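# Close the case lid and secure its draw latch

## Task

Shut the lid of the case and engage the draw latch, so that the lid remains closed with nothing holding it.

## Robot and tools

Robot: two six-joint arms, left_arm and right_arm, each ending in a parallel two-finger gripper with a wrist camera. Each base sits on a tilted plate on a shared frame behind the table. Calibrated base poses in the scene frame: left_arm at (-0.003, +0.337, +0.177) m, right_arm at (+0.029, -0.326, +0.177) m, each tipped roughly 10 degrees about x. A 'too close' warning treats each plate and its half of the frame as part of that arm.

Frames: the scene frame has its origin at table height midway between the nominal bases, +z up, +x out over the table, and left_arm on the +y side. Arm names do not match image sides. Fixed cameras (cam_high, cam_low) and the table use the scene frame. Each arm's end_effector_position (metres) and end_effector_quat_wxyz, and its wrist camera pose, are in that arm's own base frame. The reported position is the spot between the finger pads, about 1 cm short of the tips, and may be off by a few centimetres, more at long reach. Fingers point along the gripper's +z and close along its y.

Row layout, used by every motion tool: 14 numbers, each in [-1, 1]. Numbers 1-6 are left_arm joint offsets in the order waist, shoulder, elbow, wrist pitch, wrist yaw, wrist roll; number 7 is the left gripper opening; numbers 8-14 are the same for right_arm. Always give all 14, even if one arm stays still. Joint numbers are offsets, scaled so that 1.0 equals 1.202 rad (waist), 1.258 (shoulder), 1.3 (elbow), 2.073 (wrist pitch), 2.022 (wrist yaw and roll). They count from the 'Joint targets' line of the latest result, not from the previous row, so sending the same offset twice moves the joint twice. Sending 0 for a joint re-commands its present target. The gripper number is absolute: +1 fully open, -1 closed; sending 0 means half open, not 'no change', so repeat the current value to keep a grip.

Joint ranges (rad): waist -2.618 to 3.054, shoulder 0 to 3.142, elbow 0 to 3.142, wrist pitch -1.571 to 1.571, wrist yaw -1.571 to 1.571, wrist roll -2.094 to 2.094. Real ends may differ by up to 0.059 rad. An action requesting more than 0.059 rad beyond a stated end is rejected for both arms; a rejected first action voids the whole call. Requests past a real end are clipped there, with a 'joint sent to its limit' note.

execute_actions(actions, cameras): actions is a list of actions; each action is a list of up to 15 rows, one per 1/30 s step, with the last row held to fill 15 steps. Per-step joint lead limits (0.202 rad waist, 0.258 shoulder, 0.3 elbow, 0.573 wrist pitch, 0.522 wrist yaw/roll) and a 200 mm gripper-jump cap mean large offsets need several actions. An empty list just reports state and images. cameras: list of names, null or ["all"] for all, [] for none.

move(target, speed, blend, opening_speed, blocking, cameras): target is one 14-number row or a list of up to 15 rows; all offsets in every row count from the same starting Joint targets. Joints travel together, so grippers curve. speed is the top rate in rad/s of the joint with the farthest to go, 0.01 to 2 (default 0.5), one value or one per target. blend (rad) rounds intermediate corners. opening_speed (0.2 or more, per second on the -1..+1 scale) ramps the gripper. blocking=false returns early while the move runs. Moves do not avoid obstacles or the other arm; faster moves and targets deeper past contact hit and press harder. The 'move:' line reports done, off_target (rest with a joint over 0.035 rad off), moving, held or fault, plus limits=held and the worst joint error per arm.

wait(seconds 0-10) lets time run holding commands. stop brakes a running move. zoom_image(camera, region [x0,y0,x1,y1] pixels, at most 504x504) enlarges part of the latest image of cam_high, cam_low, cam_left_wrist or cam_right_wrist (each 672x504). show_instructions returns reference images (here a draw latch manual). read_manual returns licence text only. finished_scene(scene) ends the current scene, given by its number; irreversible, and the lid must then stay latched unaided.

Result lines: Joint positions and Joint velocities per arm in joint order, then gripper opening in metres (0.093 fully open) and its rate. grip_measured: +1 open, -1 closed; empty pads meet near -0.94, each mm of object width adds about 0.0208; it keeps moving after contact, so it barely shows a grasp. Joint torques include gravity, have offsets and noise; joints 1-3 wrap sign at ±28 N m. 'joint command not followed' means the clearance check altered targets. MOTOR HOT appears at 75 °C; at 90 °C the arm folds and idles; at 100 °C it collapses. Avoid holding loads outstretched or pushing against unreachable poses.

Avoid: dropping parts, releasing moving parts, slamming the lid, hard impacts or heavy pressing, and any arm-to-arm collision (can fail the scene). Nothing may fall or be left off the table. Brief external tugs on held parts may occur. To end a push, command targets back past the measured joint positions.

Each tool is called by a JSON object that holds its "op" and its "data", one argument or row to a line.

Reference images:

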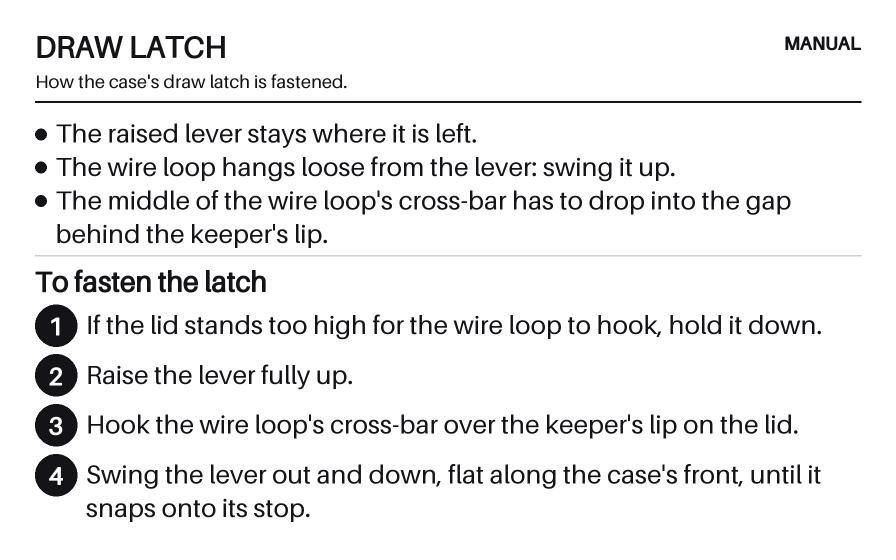

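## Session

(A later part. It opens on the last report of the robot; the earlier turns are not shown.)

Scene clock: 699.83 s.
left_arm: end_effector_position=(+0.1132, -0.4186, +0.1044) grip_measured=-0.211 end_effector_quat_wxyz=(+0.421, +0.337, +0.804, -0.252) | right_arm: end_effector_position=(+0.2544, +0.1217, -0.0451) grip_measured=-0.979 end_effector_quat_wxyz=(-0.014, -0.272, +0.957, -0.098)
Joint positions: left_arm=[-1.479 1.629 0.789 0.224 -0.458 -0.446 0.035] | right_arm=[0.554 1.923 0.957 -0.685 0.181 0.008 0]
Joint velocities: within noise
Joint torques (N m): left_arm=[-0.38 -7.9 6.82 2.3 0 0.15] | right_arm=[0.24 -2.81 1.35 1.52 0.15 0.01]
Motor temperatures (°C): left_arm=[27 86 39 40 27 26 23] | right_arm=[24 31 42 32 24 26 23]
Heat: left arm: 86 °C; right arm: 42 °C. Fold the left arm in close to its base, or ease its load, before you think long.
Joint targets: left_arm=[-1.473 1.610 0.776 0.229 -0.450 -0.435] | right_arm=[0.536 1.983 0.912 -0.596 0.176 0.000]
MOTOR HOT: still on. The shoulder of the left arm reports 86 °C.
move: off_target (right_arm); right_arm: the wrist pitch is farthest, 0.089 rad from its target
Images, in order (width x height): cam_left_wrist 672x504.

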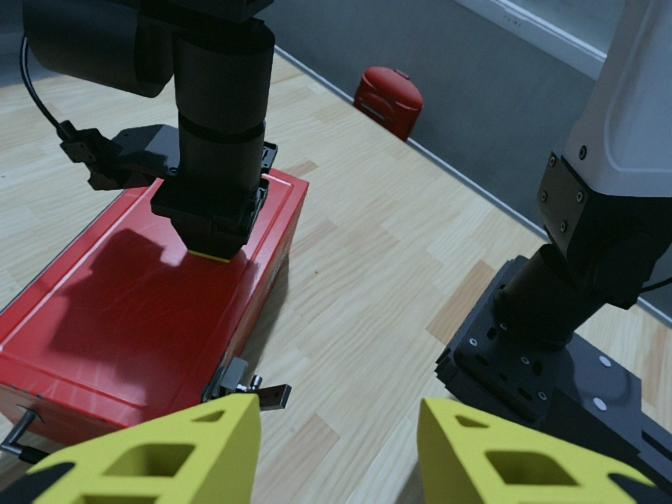

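{"op": "move", "data": {
  "target": [0.1,-0.44,-0.23,-0.3,0.1,0.1,-0.212, 0,0,0,0,0,0,-1],
  "speed": 1.0,
  "cameras": ["cam_low"]
}}

{"op": "zoom_image", "data": {
  "camera": "cam_low",
  "region": [310, 160, 470, 280]
}}

Scene clock: 706.13 s.
left_arm: end_effector_position=(+0.0973, -0.2503, +0.0657) grip_measured=-0.211 end_effector_quat_wxyz=(+0.292, +0.469, +0.823, -0.127) | right_arm: end_effector_position=(+0.2544, +0.1217, -0.0451) grip_measured=-0.979 end_effector_quat_wxyz=(-0.014, -0.272, +0.957, -0.098)
Joint positions: left_arm=[-1.36 1.069 0.489 -0.388 -0.256 -0.244 0.035] | right_arm=[0.554 1.923 0.957 -0.685 0.181 0.008 0]
Joint velocities: within noise
Joint torques (N m): left_arm=[-0.13 -2.73 7.02 1.91 0.01 0.14] | right_arm=[0.23 -2.81 1.35 1.52 0.15 0.01]
Motor temperatures (°C): left_arm=[27 80 39 41 27 26 23] | right_arm=[24 31 42 31 24 26 23]
Heat: left arm: 80 °C; right arm: 42 °C. Fold the left arm in close to its base, or ease its load, before you think long.
Joint targets: left_arm=[-1.353 1.056 0.477 -0.393 -0.248 -0.232] | right_arm=[0.536 1.983 0.912 -0.596 0.176 0.000]
MOTOR HOT: still on. The shoulder of the left arm reports 80 °C.
move: off_target (right_arm); right_arm: the wrist pitch is farthest, 0.089 rad from its target
Images, in order (width x height): cam_low 672x504.

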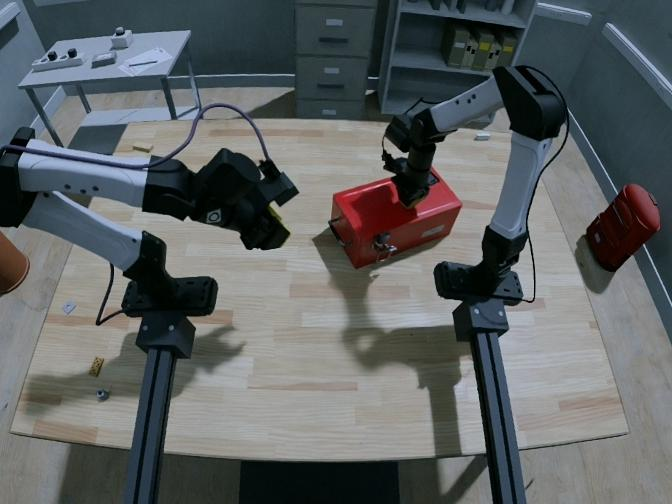

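Scaled by 3.150 from the camera's 672x504 image, which has a finer 960x720 frame.

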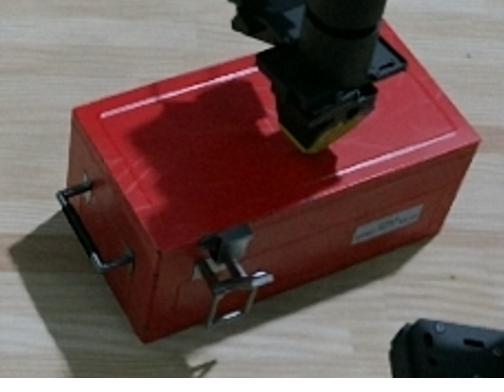

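{"op": "wait", "data": {
  "seconds": 5,
  "cameras": ["cam_left_wrist"]
}}

{"op": "zoom_image", "data": {
  "camera": "cam_left_wrist",
  "region": [160, 0, 360, 150]
}}

Scene clock: 713.93 s.
left_arm: end_effector_position=(+0.0971, -0.2501, +0.0655) grip_measured=-0.211 end_effector_quat_wxyz=(+0.292, +0.470, +0.823, -0.126) | right_arm: end_effector_position=(+0.2544, +0.1217, -0.0451) grip_measured=-0.979 end_effector_quat_wxyz=(-0.014, -0.272, +0.957, -0.098)
Joint positions: left_arm=[-1.36 1.069 0.489 -0.389 -0.256 -0.242 0.035] | right_arm=[0.554 1.923 0.957 -0.685 0.181 0.008 0]
Joint velocities: within noise
Joint torques (N m): left_arm=[-0.1 -2.69 7.04 1.93 0.01 0.15] | right_arm=[0.21 -2.8 1.33 1.52 0.15 0.01]
Motor temperatures (°C): left_arm=[27 72 39 41 27 26 23] | right_arm=[24 31 42 31 24 26 23]
Heat: left arm: 72 °C; right arm: 42 °C. Fold the left arm in close to its base, or ease its load, before you think long.
Joint targets: left_arm=[-1.353 1.056 0.477 -0.393 -0.248 -0.232] | right_arm=[0.536 1.983 0.912 -0.596 0.176 0.000]
Tool commands: left_gripper/opening=-0.212 right_gripper/opening=-1.0
MOTOR HOT: still on. The shoulder of the left arm reports 72 °C.
wait: 5.00 s; at rest from the start
Images, in order (width x height): cam_left_wrist 672x504.

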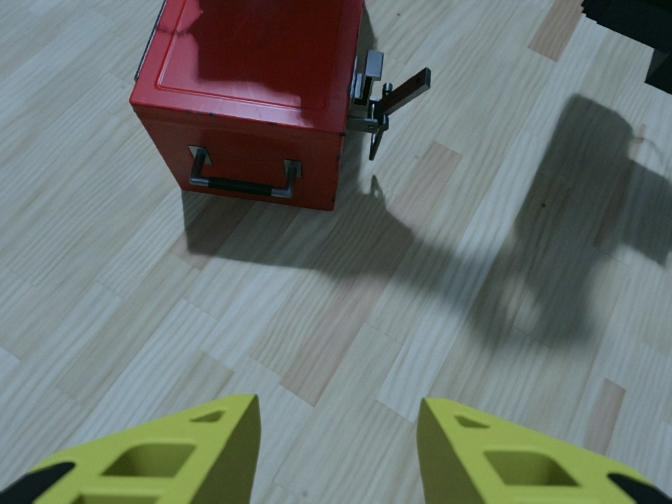

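Scaled by 2.520 from the camera's 672x504 image, which has a finer 960x720 frame.

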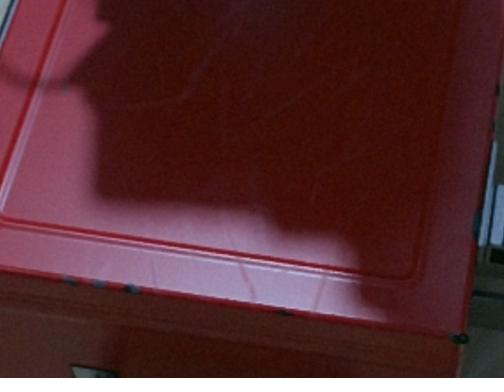

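{"op": "wait", "data": {
  "seconds": 8,
  "cameras": []
}}

{"op": "move", "data": {
  "target": [-0.1972,0.9889,0.5562,0.3632,-0.3966,-0.2908,0, 0,0,0,0,0,0,-1],
  "speed": 1.2,
  "cameras": []
}}

{"op": "move", "data": {
  "target": [
    [-0.0145,0.388,0.0962,0,-0.003,-0.0045,0,0,0,0,0,0,0,-1],
    [0.0339,0.4229,0.1262,0.0429,0.0124,0.0406,0,0,0,0,0,0,0,-1],
    [0.0922,0.4658,0.1608,0.0931,0.0302,0.0945,0,0,0,0,0,0,0,-1],
    [0.0273,0.4579,0.2077,0.0236,0.0094,0.0351,0,0,0,0,0,0,0,-1],
    [-0.0043,0.3641,0.2162,-0.0246,-0.0015,0.0045,0,0,0,0,0,0,0,-1],
    [-0.0227,0.3458,0.2354,-0.0637,-0.0069,-0.0148,0,0,0,0,0,0,0,-1]
  ],
  "speed": [0.8,0.25,0.25,0.25,0.25,0.25],
  "cameras": ["cam_left_wrist"]
}}

Scene clock: 754.90 s.
left_arm: end_effector_position=(+0.0971, -0.2500, +0.0654) grip_measured=-0.211 end_effector_quat_wxyz=(+0.292, +0.470, +0.823, -0.126) | right_arm: end_effector_position=(+0.2544, +0.1217, -0.0451) grip_measured=-0.979 end_effector_quat_wxyz=(-0.014, -0.272, +0.957, -0.098)
Joint positions: left_arm=[-1.36 1.069 0.489 -0.39 -0.256 -0.242 0.035] | right_arm=[0.554 1.923 0.957 -0.685 0.181 0.008 0]
Joint velocities: within noise
Joint torques (N m): left_arm=[-0.16 -2.7 7.04 1.92 0 0.13] | right_arm=[0.24 -2.81 1.36 1.52 0.15 0.01]
Motor temperatures (°C): left_arm=[27 52 38 40 26 26 23] | right_arm=[24 31 41 31 24 26 23]
Heat: left arm: 52 °C; right arm: 41 °C.
Joint targets: left_arm=[-1.353 1.056 0.477 -0.393 -0.248 -0.232] | right_arm=[0.536 1.983 0.912 -0.596 0.176 0.000]
Tool commands: left_gripper/opening=-0.212 right_gripper/opening=-1.0
MOTOR HOT: cleared for the motors of the left arm.
wait: 8.00 s; at rest from the start
No camera images: "cameras" was empty.

Scene clock: 756.90 s.
left_arm: end_effector_position=(+0.1378, -0.4679, +0.0024) grip_measured=-0.002 end_effector_quat_wxyz=(+0.547, +0.130, +0.815, -0.139) | right_arm: end_effector_position=(+0.2544, +0.1217, -0.0451) grip_measured=-0.979 end_effector_quat_wxyz=(-0.014, -0.272, +0.957, -0.098)
Joint positions: left_arm=[-1.586 2.293 1.165 0.335 -1.038 -0.81 0.045] | right_arm=[0.554 1.923 0.957 -0.685 0.181 0.008 0]
Joint velocities: within noise
Joint torques (N m): left_arm=[-1.24 -10.18 10.14 2.11 -0.39 -0.08] | right_arm=[0.23 -2.8 1.35 1.52 0.15 0.01]
Motor temperatures (°C): left_arm=[27 52 38 40 26 26 23] | right_arm=[24 31 41 31 24 26 23]
Heat: left arm: 52 °C; right arm: 41 °C.
Joint targets: left_arm=[-1.590 2.300 1.200 0.360 -1.050 -0.821] | right_arm=[0.536 1.983 0.912 -0.596 0.176 0.000]
move: off_target (right_arm); right_arm: the wrist pitch is farthest, 0.089 rad from its target
No camera images: "cameras" was empty.

Scene clock: 760.53 s.
left_arm: end_effector_position=(+0.1288, -0.4626, -0.1613) grip_measured=-0.001 end_effector_quat_wxyz=(+0.530, +0.206, +0.822, -0.024) | right_arm: end_effector_position=(+0.2544, +0.1217, -0.0451) grip_measured=-0.979 end_effector_quat_wxyz=(-0.014, -0.272, +0.957, -0.098)
Joint positions: left_arm=[-1.61 2.801 1.472 0.232 -1.057 -0.839 0.045] | right_arm=[0.554 1.923 0.957 -0.685 0.181 0.008 0]
Joint velocities: within noise
Joint torques (N m): left_arm=[-1.69 -18.95 8.84 1.46 -0.48 -0.09] | right_arm=[0.23 -2.81 1.33 1.52 0.15 0.01]
Motor temperatures (°C): left_arm=[27 54 39 40 27 26 23] | right_arm=[24 31 41 31 24 26 23]
Heat: left arm: 54 °C; right arm: 41 °C.
Joint targets: left_arm=[-1.617 2.736 1.506 0.228 -1.064 -0.850] | right_arm=[0.536 1.983 0.912 -0.596 0.176 0.000]
move: off_target (left_arm, right_arm); left_arm: the shoulder is farthest, 0.066 rad from its target; right_arm: the wrist pitch is farthest, 0.089 rad from its target
Images, in order (width x height): cam_left_wrist 672x504.

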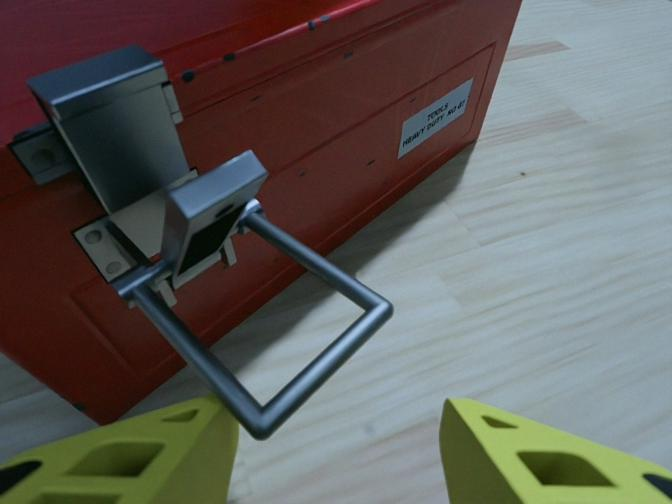

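{"op": "move", "data": {
  "target": [
    [0.001,-0.039,-0.0123,-0.0154,0,0,0,0,0,0,0,0,0,-1],
    [0.03,-0.0763,-0.0662,0.002,0.0094,0.0272,0,0,0,0,0,0,0,-1]
  ],
  "speed": 0.25,
  "cameras": ["cam_left_wrist"]
}}

Scene clock: 767.03 s.
left_arm: end_effector_position=(+0.1395, -0.4683, -0.1269) grip_measured=-0.001 end_effector_quat_wxyz=(+0.531, +0.200, +0.823, -0.027) | right_arm: end_effector_position=(+0.2544, +0.1217, -0.0451) grip_measured=-0.979 end_effector_quat_wxyz=(-0.014, -0.272, +0.957, -0.098)
Joint positions: left_arm=[-1.585 2.699 1.431 0.209 -1.049 -0.807 0.045] | right_arm=[0.554 1.923 0.957 -0.685 0.181 0.008 0]
Joint velocities: within noise
Joint torques (N m): left_arm=[-0.73 -18.15 4.77 1.84 -0.34 0.15] | right_arm=[0.23 -2.8 1.35 1.52 0.15 0.01]
Motor temperatures (°C): left_arm=[27 64 39 40 27 26 23] | right_arm=[24 31 41 31 24 26 23]
Heat: left arm: 64 °C; right arm: 41 °C.
Joint targets: left_arm=[-1.581 2.640 1.420 0.232 -1.045 -0.795] | right_arm=[0.536 1.983 0.912 -0.596 0.176 0.000]
move: off_target (left_arm, right_arm); left_arm: the shoulder is farthest, 0.059 rad from its target; right_arm: the wrist pitch is farthest, 0.089 rad from its target
Images, in order (width x height): cam_left_wrist 672x504.

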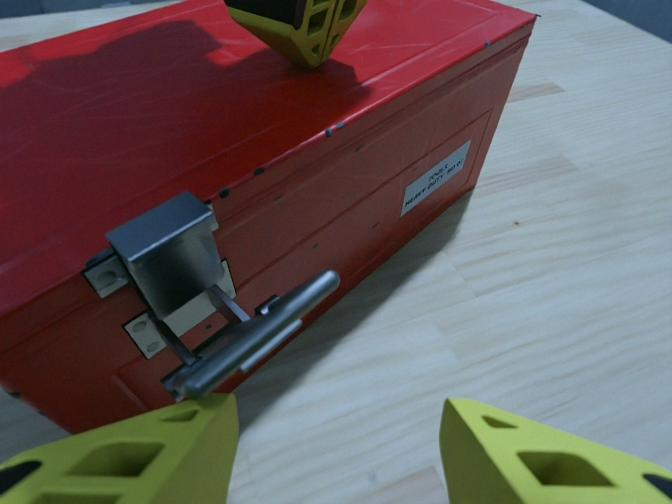

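{"op": "move", "data": {
  "target": [
    [0.0291,-0.0159,-0.0423,0.0328,0.0084,0.0262,0,0,0,0,0,0,0,-1],
    [0.0458,-0.0238,-0.0654,0.0497,0.0134,0.041,0,0,0,0,0,0,0,-1],
    [0.0749,-0.0318,-0.0923,0.0762,0.0223,0.0668,0,0,0,0,0,0,0,-1]
  ],
  "speed": 0.2,
  "cameras": ["cam_left_wrist","cam_low"]
}}

Scene clock: 774.80 s.
left_arm: end_effector_position=(+0.1747, -0.4460, -0.1269) grip_measured=-0.001 end_effector_quat_wxyz=(+0.526, +0.210, +0.824, -0.009) | right_arm: end_effector_position=(+0.2544, +0.1217, -0.0451) grip_measured=-0.979 end_effector_quat_wxyz=(-0.014, -0.272, +0.957, -0.098)
Joint positions: left_arm=[-1.499 2.66 1.311 0.364 -1.004 -0.671 0.045] | right_arm=[0.554 1.923 0.957 -0.685 0.181 0.008 0]
Joint velocities: within noise
Joint torques (N m): left_arm=[-0.58 -17.83 4.48 1.97 -0.31 0.12] | right_arm=[0.23 -2.8 1.33 1.52 0.15 0.01]
Motor temperatures (°C): left_arm=[27 71 38 41 27 26 23] | right_arm=[24 31 40 31 24 26 23]
Heat: left arm: 71 °C; right arm: 40 °C.
Joint targets: left_arm=[-1.491 2.599 1.300 0.389 -0.999 -0.660] | right_arm=[0.536 1.983 0.912 -0.596 0.176 0.000]
move: off_target (left_arm, right_arm); left_arm: the shoulder is farthest, 0.060 rad from its target; right_arm: the wrist pitch is farthest, 0.089 rad from its target
Images, in order (width x height): cam_low 672x504, cam_left_wrist 672x504.

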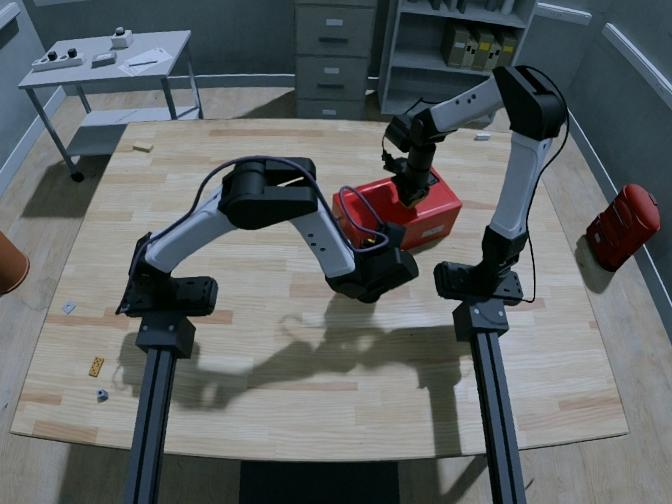

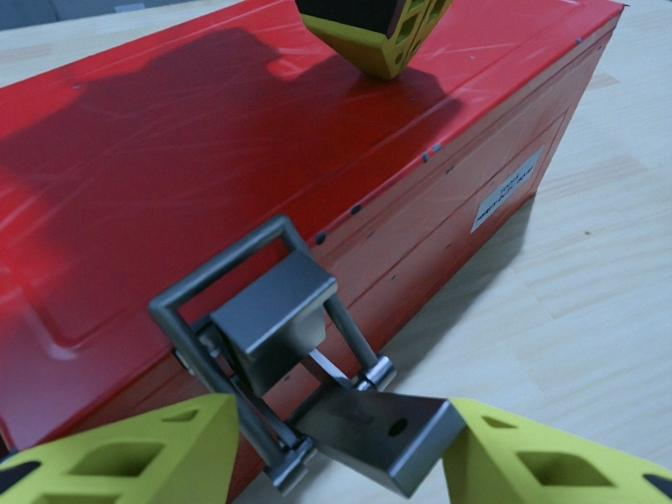

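{"op": "move", "data": {
  "target": [
    [-0.03,-0.15,-0.1,0,0,0,0,0,0,0,0,0,0,-1],
    [0.05,-0.95,-0.55,-0.15,0.3,0.2,0, 0,0,0,0,0,0,-1]
  ],
  "speed": [0.4,1.4],
  "blend": [0.1,0],
  "cameras": ["cam_low","cam_left_wrist"]
}}

{"op": "zoom_image", "data": {
  "camera": "cam_low",
  "region": [330, 180, 430, 280]
}}

Scene clock: 780.40 s.
left_arm: end_effector_position=(+0.1130, -0.3483, +0.0802) grip_measured=-0.001 end_effector_quat_wxyz=(+0.397, +0.429, +0.792, -0.176) | right_arm: end_effector_position=(+0.2544, +0.1217, -0.0451) grip_measured=-0.979 end_effector_quat_wxyz=(-0.014, -0.272, +0.957, -0.098)
Joint positions: left_arm=[-1.438 1.424 0.598 0.083 -0.402 -0.267 0.045] | right_arm=[0.554 1.923 0.957 -0.685 0.181 0.008 0]
Joint velocities: within noise
Joint torques (N m): left_arm=[-0.24 -6 6.75 2.14 -0.02 0.14] | right_arm=[0.23 -2.81 1.35 1.52 0.15 0.01]
Motor temperatures (°C): left_arm=[27 73 38 41 27 26 23] | right_arm=[24 31 40 31 24 26 23]
Heat: left arm: 73 °C; right arm: 40 °C.
Joint targets: left_arm=[-1.431 1.404 0.585 0.079 -0.393 -0.256] | right_arm=[0.536 1.983 0.912 -0.596 0.176 0.000]
move: off_target (right_arm); blend cut to 0.0943 rad at target 1; right_arm: the wrist pitch is farthest, 0.089 rad from its target
Images, in order (width x height): cam_low 672x504, cam_left_wrist 672x504.

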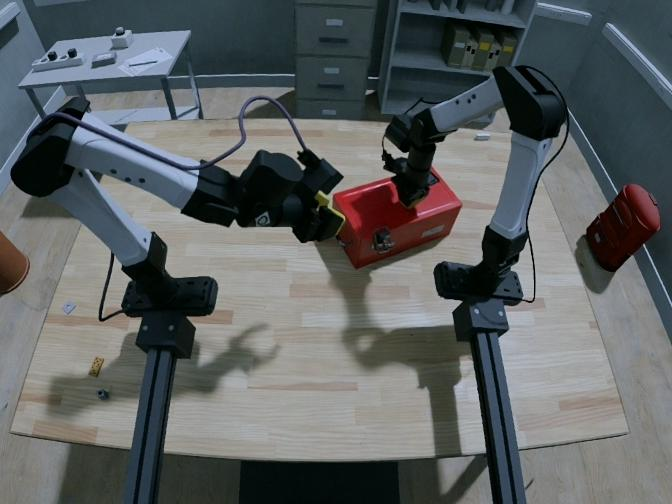

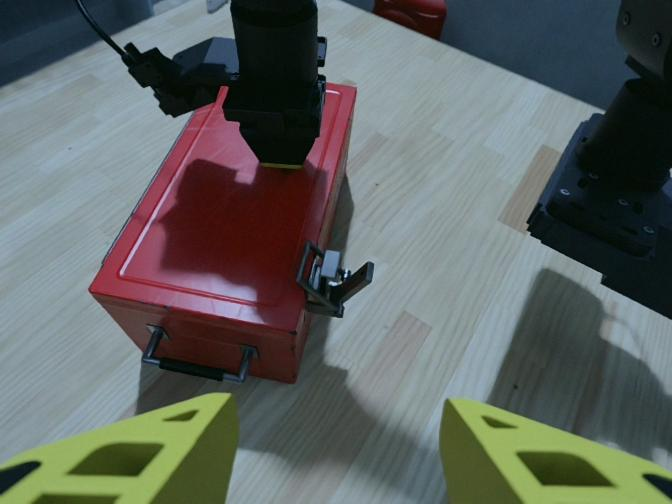

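Scaled by 5.040 from the camera's 672x504 image, which has a finer 960x720 frame.

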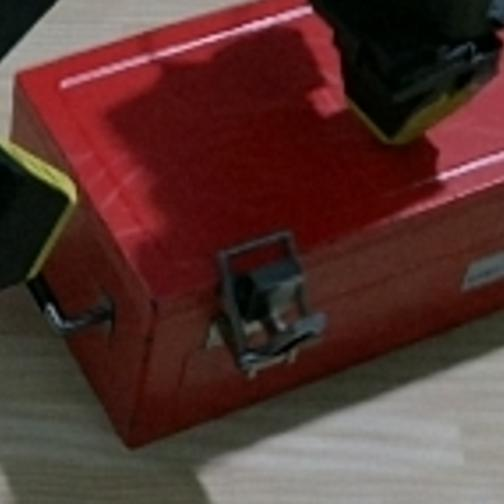

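{"op": "zoom_image", "data": {
  "camera": "cam_left_wrist",
  "region": [250, 210, 410, 340]
}}

Scaled by 3.150 from the camera's 672x504 image, which has a finer 960x720 frame.

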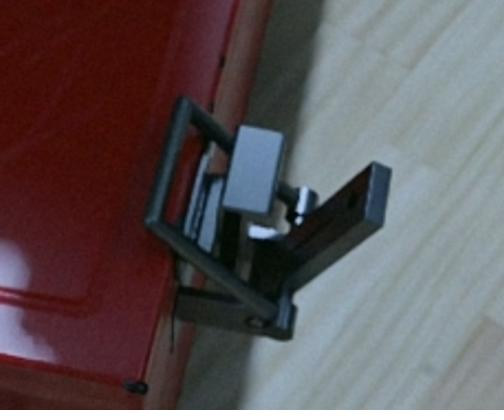

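{"op": "move", "data": {
  "target": [
    [0.4155,0.6208,0.5977,-0.22,0.1944,0.1266,-1,0,0,0,0,0,0,-1],
    [0.4155,0.745,0.567,-0.1377,0.1944,0.1266,-1,0,0,0,0,0,0,-1]
  ],
  "speed": [0.9,0.2],
  "cameras": ["cam_low","cam_left_wrist"]
}}

Scene clock: 827.33 s.
left_arm: end_effector_position=(+0.2779, -0.3689, -0.0948) grip_measured=-0.991 end_effector_quat_wxyz=(+0.150, +0.436, +0.884, -0.072) | right_arm: end_effector_position=(+0.2545, +0.1218, -0.0451) grip_measured=-0.979 end_effector_quat_wxyz=(-0.013, -0.272, +0.957, -0.098)
Joint positions: left_arm=[-0.928 2.316 1.319 -0.239 -0.008 -0.011 0] | right_arm=[0.554 1.923 0.957 -0.685 0.181 0.008 0]
Joint velocities: within noise
Joint torques (N m): left_arm=[-2.37 -9.06 6.93 1.85 0.16 0.15] | right_arm=[0.23 -2.81 1.35 1.52 0.15 0.01]
Motor temperatures (°C): left_arm=[27 54 39 41 26 26 23] | right_arm=[24 30 39 31 24 26 23]
Heat: left arm: 54 °C; right arm: 39 °C.
Joint targets: left_arm=[-0.931 2.342 1.322 -0.207 0.000 0.000] | right_arm=[0.536 1.983 0.912 -0.595 0.176 0.000]
move: off_target (right_arm); right_arm: the wrist pitch is farthest, 0.089 rad from its target
Images, in order (width x height): cam_low 672x504, cam_left_wrist 672x504.

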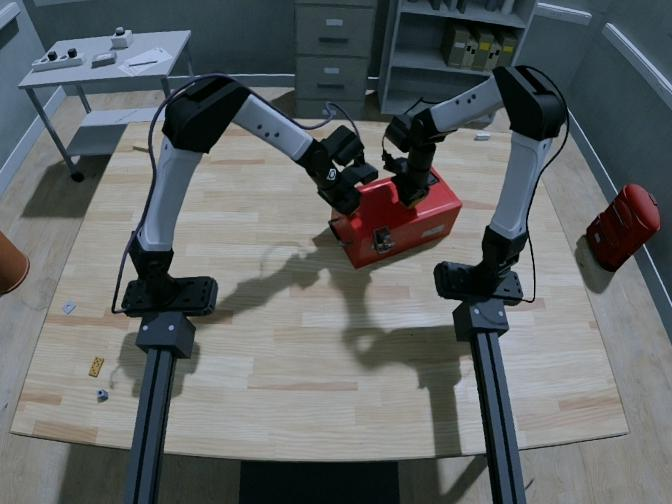

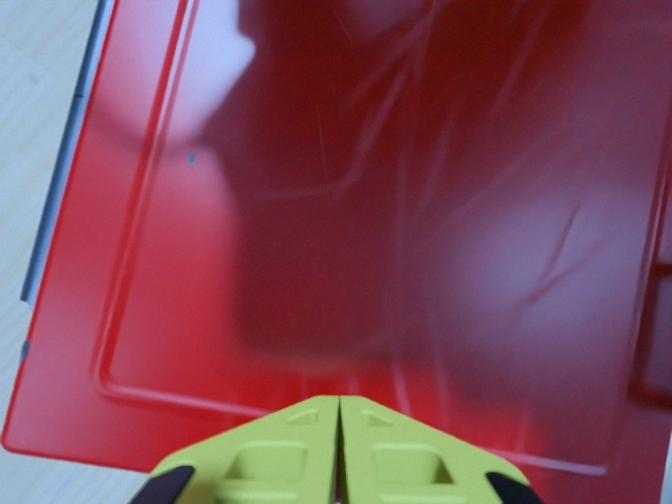

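{"op": "move", "data": {
  "target": [
    [0,0.01,0,0,0,0,-1, 0,-0.2,0,0,0,0,-1],
    [0,0.015,0,0,0,0,-1, 0.4401,-0.22,-0.079,-0.0653,-0.0266,-0.454,-1],
    [0,0.015,0,0,0,0,-1, 0.4401,-0.1537,-0.079,-0.0653,-0.0266,-0.454,-1]
  ],
  "speed": [0.5,0.6,0.3],
  "cameras": ["cam_low","cam_right_wrist"]
}}

Scene clock: 832.63 s.
left_arm: end_effector_position=(+0.2777, -0.3687, -0.0953) grip_measured=-0.991 end_effector_quat_wxyz=(+0.150, +0.436, +0.884, -0.071) | right_arm: end_effector_position=(+0.2483, +0.1676, -0.0086) grip_measured=-0.979 end_effector_quat_wxyz=(+0.072, -0.431, +0.897, -0.072)
Joint positions: left_arm=[-0.928 2.317 1.319 -0.239 -0.008 -0.011 0] | right_arm=[0.691 1.743 0.897 -0.618 0.174 -0.214 0]
Joint velocities: within noise
Joint torques (N m): left_arm=[-2.39 -7.83 6.97 1.86 0.16 0.14] | right_arm=[0.98 -7.79 5.63 1.01 0.21 0.11]
Motor temperatures (°C): left_arm=[27 54 39 41 26 26 23] | right_arm=[24 30 39 31 24 26 23]
Heat: left arm: 54 °C; right arm: 39 °C.
Joint targets: left_arm=[-0.931 2.356 1.322 -0.207 0.000 0.000] | right_arm=[0.685 1.743 0.897 -0.616 0.175 -0.211]
move: held (right_arm; a check stopped the path), off_target (left_arm; braked when a check withheld steps of right_arm); path passed 1 of 3 targets; limits=held; left_arm: the shoulder is farthest, 0.044 rad from its target; right_arm: the wrist roll is farthest, 0.704 rad from its target
joint command not followed: on one or more control steps a check withheld the commanded joint targets of the right arm, and it was not sent them on those steps.
cause: the commanded joint targets, or the way to them, would bring a part of the robot too close to another arm (this arm's wrist camera and the left arm's wrist (the part past the wrist pitch), at the place that arm is still heading or pushing toward).
Images, in order (width x height): cam_low 672x504, cam_right_wrist 672x504.

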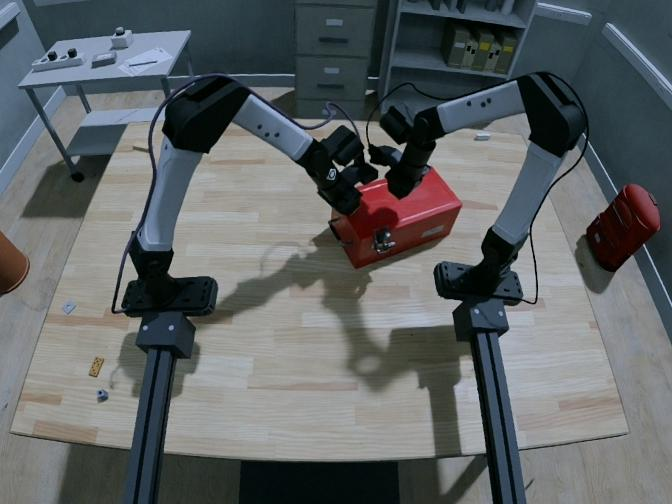

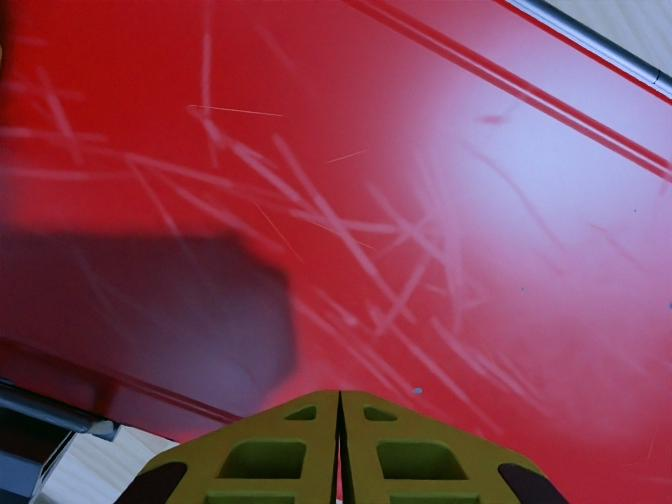

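{"op": "move", "data": {
  "target": [
    [0,0,0,0,0,0,-1, 0,-0.233,0,0,0,0,-1],
    [0,0,0,0,0,0,-1, 0.3161,-0.233,-0.0675,-0.0556,-0.0261,1.0,-1]
  ],
  "speed": [0.8,1.2],
  "cameras": ["cam_low","cam_right_wrist"]
}}

Scene clock: 840.10 s.
left_arm: end_effector_position=(+0.2777, -0.3687, -0.0953) grip_measured=-0.991 end_effector_quat_wxyz=(+0.150, +0.436, +0.884, -0.071) | right_arm: end_effector_position=(+0.1550, +0.2299, +0.0452) grip_measured=-0.979 end_effector_quat_wxyz=(+0.082, +0.366, +0.921, +0.101)
Joint positions: left_arm=[-0.928 2.317 1.319 -0.239 -0.008 -0.01 0] | right_arm=[1.06 1.456 0.826 -0.719 0.136 1.802 0]
Joint velocities: within noise
Joint torques (N m): left_arm=[-2.37 -7.83 6.97 1.87 0.17 0.15] | right_arm=[1.24 -5.79 5.15 1.13 0.12 0.17]
Motor temperatures (°C): left_arm=[27 54 39 41 26 26 23] | right_arm=[24 31 40 30 24 26 23]
Heat: left arm: 54 °C; right arm: 40 °C.
Joint targets: left_arm=[-0.931 2.356 1.322 -0.207 0.000 0.000] | right_arm=[1.065 1.450 0.810 -0.731 0.122 1.811]
move: off_target (left_arm); left_arm: the shoulder is farthest, 0.039 rad from its target
Images, in order (width x height): cam_low 672x504, cam_right_wrist 672x504.

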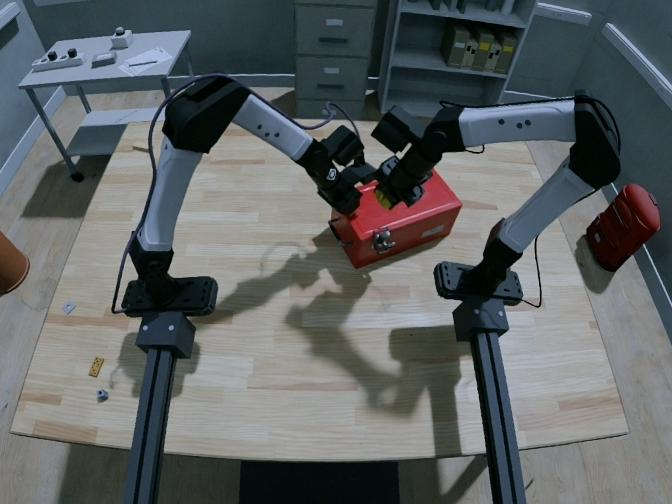

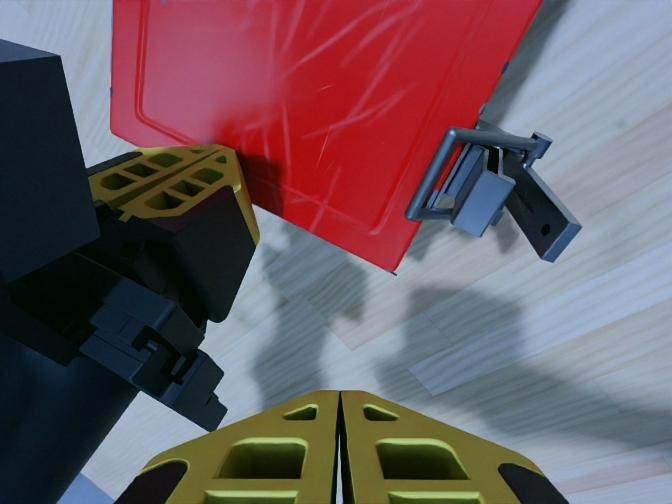

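{"op": "move", "data": {
  "target": [
    [0,0,0,0,0,0,-1, -0.0125,0.2782,-0.0077,0.015,0.001,0.1182,-1],
    [0,0,0,0,0,0,-1, -0.0206,0.3134,-0.0324,0.0477,0.001,0.1182,-1]
  ],
  "speed": [0.4,0.12],
  "cameras": ["cam_right_wrist"]
}}

Scene clock: 868.73 s.
left_arm: end_effector_position=(+0.2777, -0.3687, -0.0953) grip_measured=-0.991 end_effector_quat_wxyz=(+0.150, +0.436, +0.884, -0.071) | right_arm: end_effector_position=(+0.1362, +0.1904, -0.0530) grip_measured=-0.979 end_effector_quat_wxyz=(+0.066, +0.471, +0.877, -0.062)
Joint positions: left_arm=[-0.928 2.317 1.319 -0.239 -0.008 -0.01 0] | right_arm=[1.047 1.831 0.782 -0.643 0.136 2.042 0]
Joint velocities: within noise
Joint torques (N m): left_arm=[-2.37 -7.77 6.95 1.86 0.16 0.14] | right_arm=[0.49 -5.89 3.62 0.54 0.14 0.16]
Motor temperatures (°C): left_arm=[28 55 38 42 26 26 23] | right_arm=[24 31 42 30 24 26 23]
Heat: left arm: 55 °C; right arm: 42 °C.
Joint targets: left_arm=[-0.931 2.356 1.322 -0.207 0.000 0.000] | right_arm=[1.040 1.845 0.768 -0.633 0.124 2.050]
move: off_target (left_arm); left_arm: the shoulder is farthest, 0.039 rad from its target
Images, in order (width x height): cam_right_wrist 672x504.

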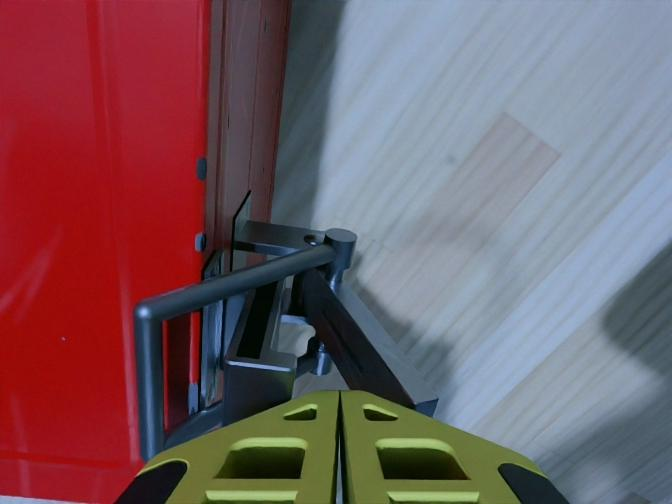

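{"op": "move", "data": {
  "target": [
    [0,0,0,0,0,0,-1, 0.0167,0.013,-0.0415,0.0286,0,0,-1],
    [0,0,0,0,0,0,-1, 0.0316,0.022,-0.0755,0.0545,-0.001,0,-1]
  ],
  "speed": 0.1,
  "cameras": ["cam_right_wrist"]
}}

Scene clock: 876.07 s.
left_arm: end_effector_position=(+0.2777, -0.3687, -0.0953) grip_measured=-0.991 end_effector_quat_wxyz=(+0.150, +0.436, +0.884, -0.071) | right_arm: end_effector_position=(+0.1202, +0.1762, -0.0753) grip_measured=-0.979 end_effector_quat_wxyz=(+0.064, +0.460, +0.883, -0.068)
Joint positions: left_arm=[-0.928 2.317 1.319 -0.239 -0.008 -0.01 0] | right_arm=[1.075 1.859 0.683 -0.53 0.13 2.043 0]
Joint velocities: within noise
Joint torques (N m): left_arm=[-2.4 -7.77 6.95 1.85 0.18 0.14] | right_arm=[1.24 -5.63 3.23 0.49 0.18 0.14]
Motor temperatures (°C): left_arm=[28 55 38 42 26 26 23] | right_arm=[24 31 41 29 24 26 23]
Heat: left arm: 55 °C; right arm: 41 °C.
Joint targets: left_arm=[-0.931 2.356 1.322 -0.207 0.000 0.000] | right_arm=[1.078 1.872 0.669 -0.520 0.122 2.050]
move: off_target (left_arm); left_arm: the shoulder is farthest, 0.039 rad from its target
Images, in order (width x height): cam_right_wrist 672x504.

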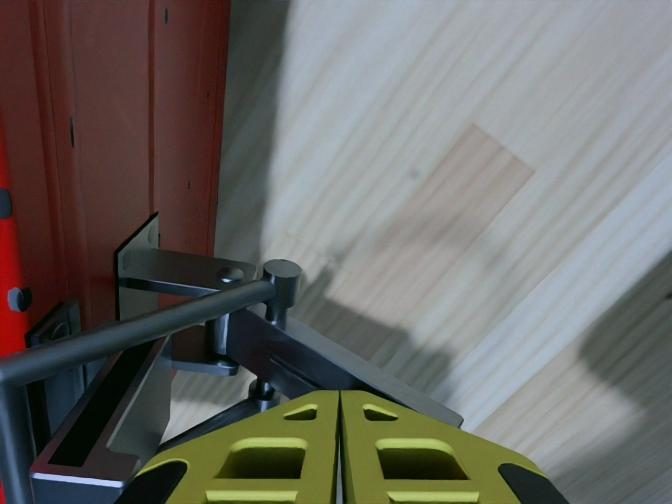

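{"op": "move", "data": {
  "target": [0,0,0,0,0,0,-1, 0.0091,0.025,-0.0281,0.0318,-0.001,0,-1],
  "speed": 0.1,
  "cameras": ["cam_right_wrist"]
}}

{"op": "zoom_image", "data": {
  "camera": "cam_low",
  "region": [330, 180, 430, 280]
}}

Scene clock: 881.00 s.
left_arm: end_effector_position=(+0.2777, -0.3687, -0.0953) grip_measured=-0.991 end_effector_quat_wxyz=(+0.150, +0.436, +0.884, -0.071) | right_arm: end_effector_position=(+0.1156, +0.1717, -0.0872) grip_measured=-0.979 end_effector_quat_wxyz=(+0.064, +0.456, +0.885, -0.068)
Joint positions: left_arm=[-0.928 2.317 1.319 -0.239 -0.008 -0.01 0] | right_arm=[1.084 1.89 0.647 -0.465 0.13 2.043 0]
Joint velocities: within noise
Joint torques (N m): left_arm=[-2.4 -7.82 6.99 1.86 0.16 0.14] | right_arm=[1.35 -5.52 2.97 0.49 0.16 0.14]
Motor temperatures (°C): left_arm=[28 55 38 42 26 26 23] | right_arm=[24 31 41 29 24 26 23]
Heat: left arm: 55 °C; right arm: 41 °C.
Joint targets: left_arm=[-0.931 2.356 1.322 -0.207 0.000 0.000] | right_arm=[1.089 1.903 0.633 -0.454 0.120 2.050]
move: off_target (left_arm); left_arm: the shoulder is farthest, 0.039 rad from its target
Images, in order (width x height): cam_right_wrist 672x504.

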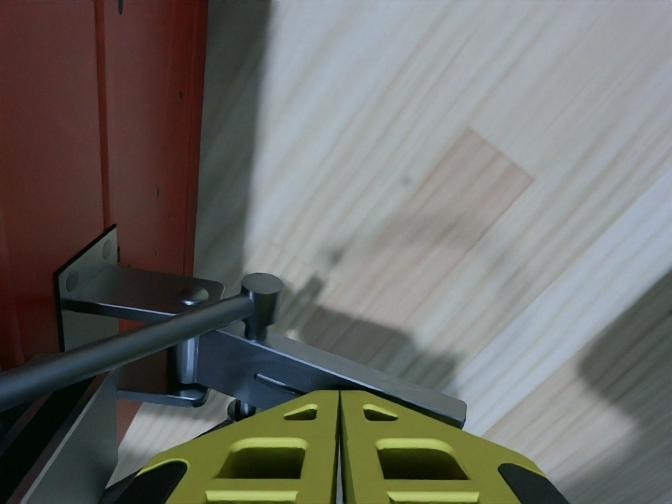

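This scene's latest camera images include none from cam_low. They are from: cam_right_wrist. cam_low's image comes with the result of a call that names it in "cameras".

{"op": "wait", "data": {
  "seconds": 0,
  "cameras": ["cam_low","cam_left_wrist"]
}}

{"op": "zoom_image", "data": {
  "camera": "cam_low",
  "region": [350, 210, 410, 260]
}}

Scene clock: 882.87 s.
left_arm: end_effector_position=(+0.2777, -0.3687, -0.0953) grip_measured=-0.991 end_effector_quat_wxyz=(+0.150, +0.436, +0.884, -0.071) | right_arm: end_effector_position=(+0.1156, +0.1717, -0.0872) grip_measured=-0.979 end_effector_quat_wxyz=(+0.064, +0.456, +0.885, -0.068)
Joint positions: left_arm=[-0.928 2.317 1.319 -0.239 -0.008 -0.01 0] | right_arm=[1.084 1.89 0.647 -0.464 0.13 2.043 0]
Joint velocities: within noise
Joint torques (N m): left_arm=[-2.39 -7.83 6.94 1.86 0.16 0.13] | right_arm=[1.35 -5.5 2.96 0.5 0.16 0.14]
Motor temperatures (°C): left_arm=[28 55 38 42 26 26 23] | right_arm=[24 31 41 29 24 26 23]
Heat: left arm: 55 °C; right arm: 41 °C.
Joint targets: left_arm=[-0.931 2.356 1.322 -0.207 0.000 0.000] | right_arm=[1.089 1.903 0.633 -0.454 0.120 2.050]
Tool commands: left_gripper/opening=-1.0 right_gripper/opening=-1.0
Images, in order (width x height): cam_low 672x504, cam_left_wrist 672x504.

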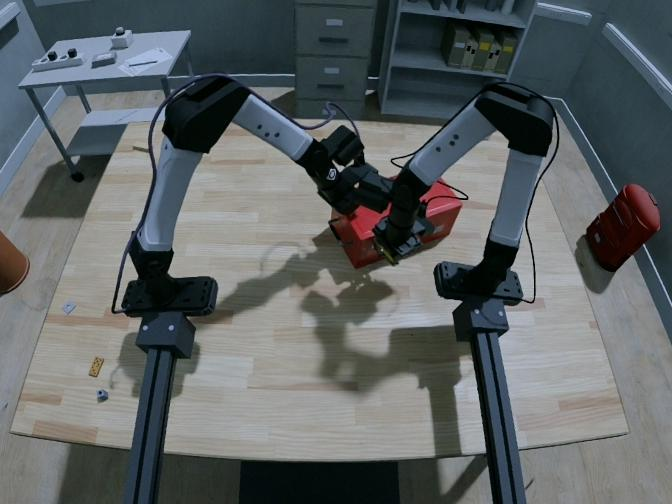

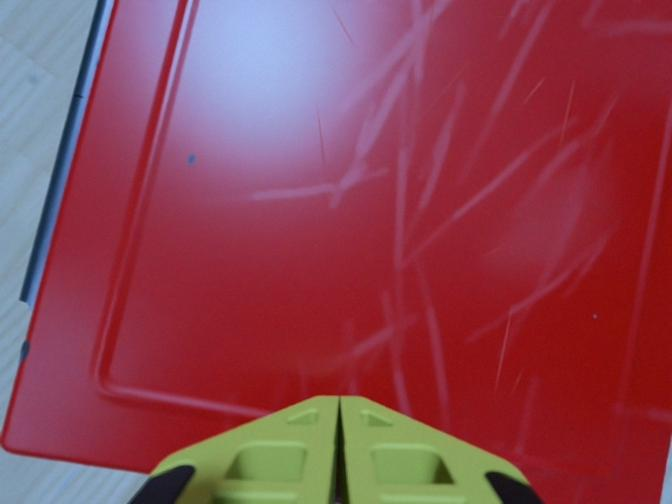

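Scaled by 8.400 from the camera's 672x504 image, which has a finer 960x720 frame.

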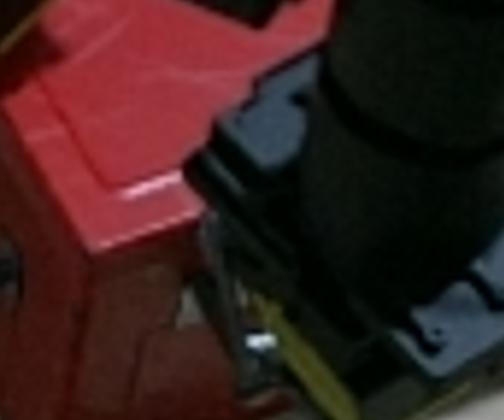

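{"op": "move", "data": {
  "target": [0,0,0,0,0,0,-1, -0.02,-0.34,0.136,-0.134,0.001,-0.118,-1],
  "speed": 0.8,
  "cameras": ["cam_right_wrist"]
}}

{"op": "zoom_image", "data": {
  "camera": "cam_right_wrist",
  "region": [380, 100, 620, 300]
}}

Scene clock: 887.07 s.
left_arm: end_effector_position=(+0.2777, -0.3687, -0.0953) grip_measured=-0.991 end_effector_quat_wxyz=(+0.150, +0.436, +0.884, -0.071) | right_arm: end_effector_position=(+0.1449, +0.2204, +0.0292) grip_measured=-0.979 end_effector_quat_wxyz=(+0.074, +0.369, +0.924, +0.073)
Joint positions: left_arm=[-0.928 2.317 1.319 -0.239 -0.008 -0.01 0] | right_arm=[1.072 1.481 0.792 -0.718 0.13 1.821 0]
Joint velocities: within noise
Joint torques (N m): left_arm=[-2.37 -7.75 6.94 1.85 0.16 0.14] | right_arm=[0.31 -5.81 7.58 1.03 0.18 0.01]
Motor temperatures (°C): left_arm=[28 55 38 42 26 26 23] | right_arm=[24 31 41 29 24 26 23]
Heat: left arm: 55 °C; right arm: 41 °C.
Joint targets: left_arm=[-0.931 2.356 1.322 -0.207 0.000 0.000] | right_arm=[1.065 1.476 0.810 -0.731 0.122 1.812]
move: off_target (left_arm); left_arm: the shoulder is farthest, 0.039 rad from its target
Images, in order (width x height): cam_right_wrist 672x504.

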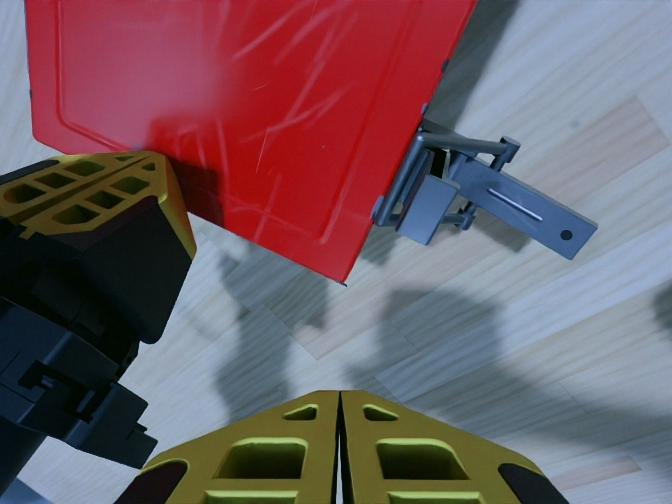

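Scaled by 2.100 from the camera's 672x504 image, which has a finer 960x720 frame.

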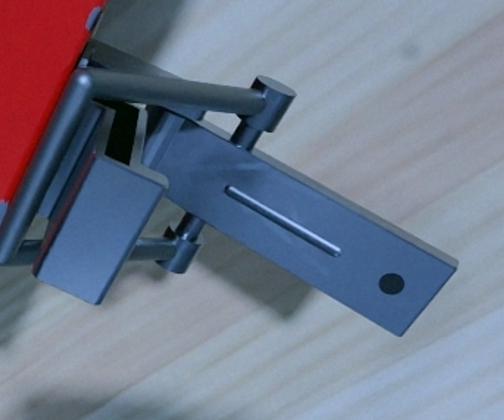

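{"op": "move", "data": {
  "target": [
    [0,0,0,0,0,0,-1, 0.0083,0.2576,-0.0846,0.0632,-0.001,0.1177,-1],
    [0,0,0,0,0,0,-1, 0.02,0.3394,-0.1362,0.1336,-0.001,0.1177,-1],
    [0,0,0,0,0,0,-1, 0.0233,0.3768,-0.1592,0.1688,-0.002,0.1177,-1]
  ],
  "speed": [0.6,0.3,0.1],
  "cameras": ["cam_right_wrist"]
}}

Scene clock: 919.97 s.
left_arm: end_effector_position=(+0.2777, -0.3687, -0.0953) grip_measured=-0.991 end_effector_quat_wxyz=(+0.150, +0.436, +0.884, -0.071) | right_arm: end_effector_position=(+0.1115, +0.1650, -0.1009) grip_measured=-0.979 end_effector_quat_wxyz=(+0.064, +0.453, +0.886, -0.074)
Joint positions: left_arm=[-0.928 2.317 1.319 -0.239 -0.008 -0.01 0] | right_arm=[1.087 1.936 0.616 -0.397 0.13 2.041 0]
Joint velocities: within noise
Joint torques (N m): left_arm=[-2.39 -7.82 6.93 1.85 0.18 0.14] | right_arm=[1.42 -5.57 2.76 0.5 0.14 0.16]
Motor temperatures (°C): left_arm=[28 55 38 41 26 26 23] | right_arm=[24 31 44 29 24 26 23]
Heat: left arm: 55 °C; right arm: 44 °C.
Joint targets: left_arm=[-0.931 2.356 1.322 -0.207 0.000 0.000] | right_arm=[1.093 1.950 0.603 -0.382 0.118 2.050]
move: off_target (left_arm); left_arm: the shoulder is farthest, 0.039 rad from its target
Images, in order (width x height): cam_right_wrist 672x504.

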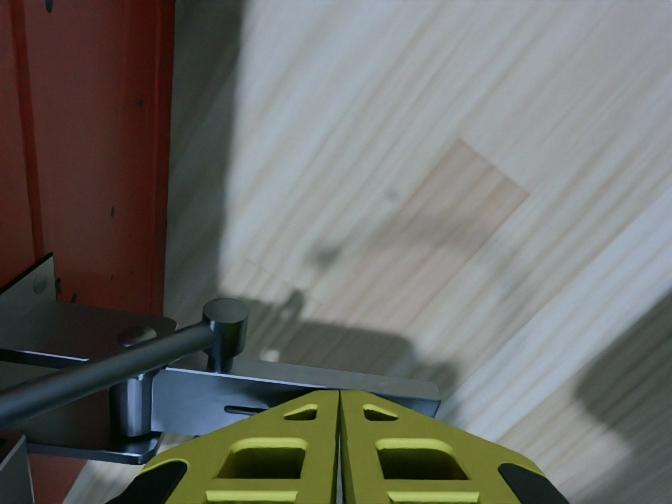

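{"op": "move", "data": {
  "target": [
    [0,0,0,0,0,0,-1, 0.1199,-0.0159,-0.1592,0.1722,0.0831,0,-1]
  ],
  "speed": 0.15,
  "cameras": ["cam_right_wrist"]
}}

Scene clock: 926.53 s.
left_arm: end_effector_position=(+0.2777, -0.3687, -0.0953) grip_measured=-0.991 end_effector_quat_wxyz=(+0.150, +0.436, +0.884, -0.071) | right_arm: end_effector_position=(+0.1042, +0.1620, -0.1183) grip_measured=-0.979 end_effector_quat_wxyz=(+0.134, +0.390, +0.911, +0.014)
Joint positions: left_arm=[-0.928 2.317 1.319 -0.239 -0.008 -0.01 0] | right_arm=[1.235 1.936 0.41 -0.035 0.27 2.042 0]
Joint velocities: within noise
Joint torques (N m): left_arm=[-2.37 -7.83 6.95 1.86 0.16 0.14] | right_arm=[0.91 -6.75 1.96 0.92 0.56 0.14]
Motor temperatures (°C): left_arm=[28 55 38 41 26 26 23] | right_arm=[24 31 43 28 24 26 23]
Heat: left arm: 55 °C; right arm: 43 °C.
Joint targets: left_arm=[-0.931 2.356 1.322 -0.207 0.000 0.000] | right_arm=[1.237 1.930 0.396 -0.025 0.286 2.050]
move: off_target (left_arm); left_arm: the shoulder is farthest, 0.039 rad from its target
Images, in order (width x height): cam_right_wrist 672x504.

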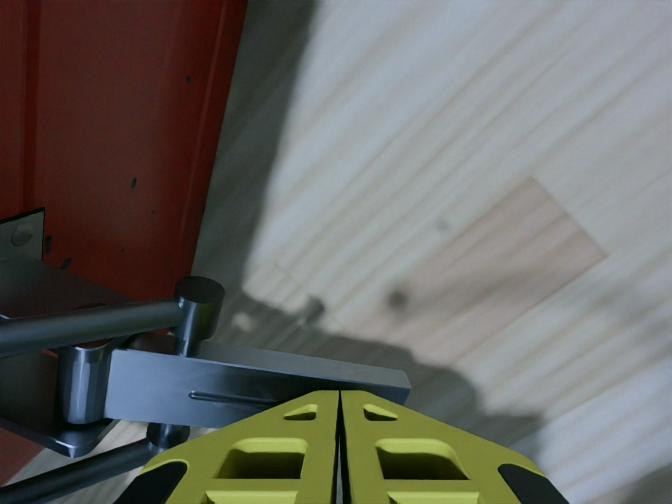

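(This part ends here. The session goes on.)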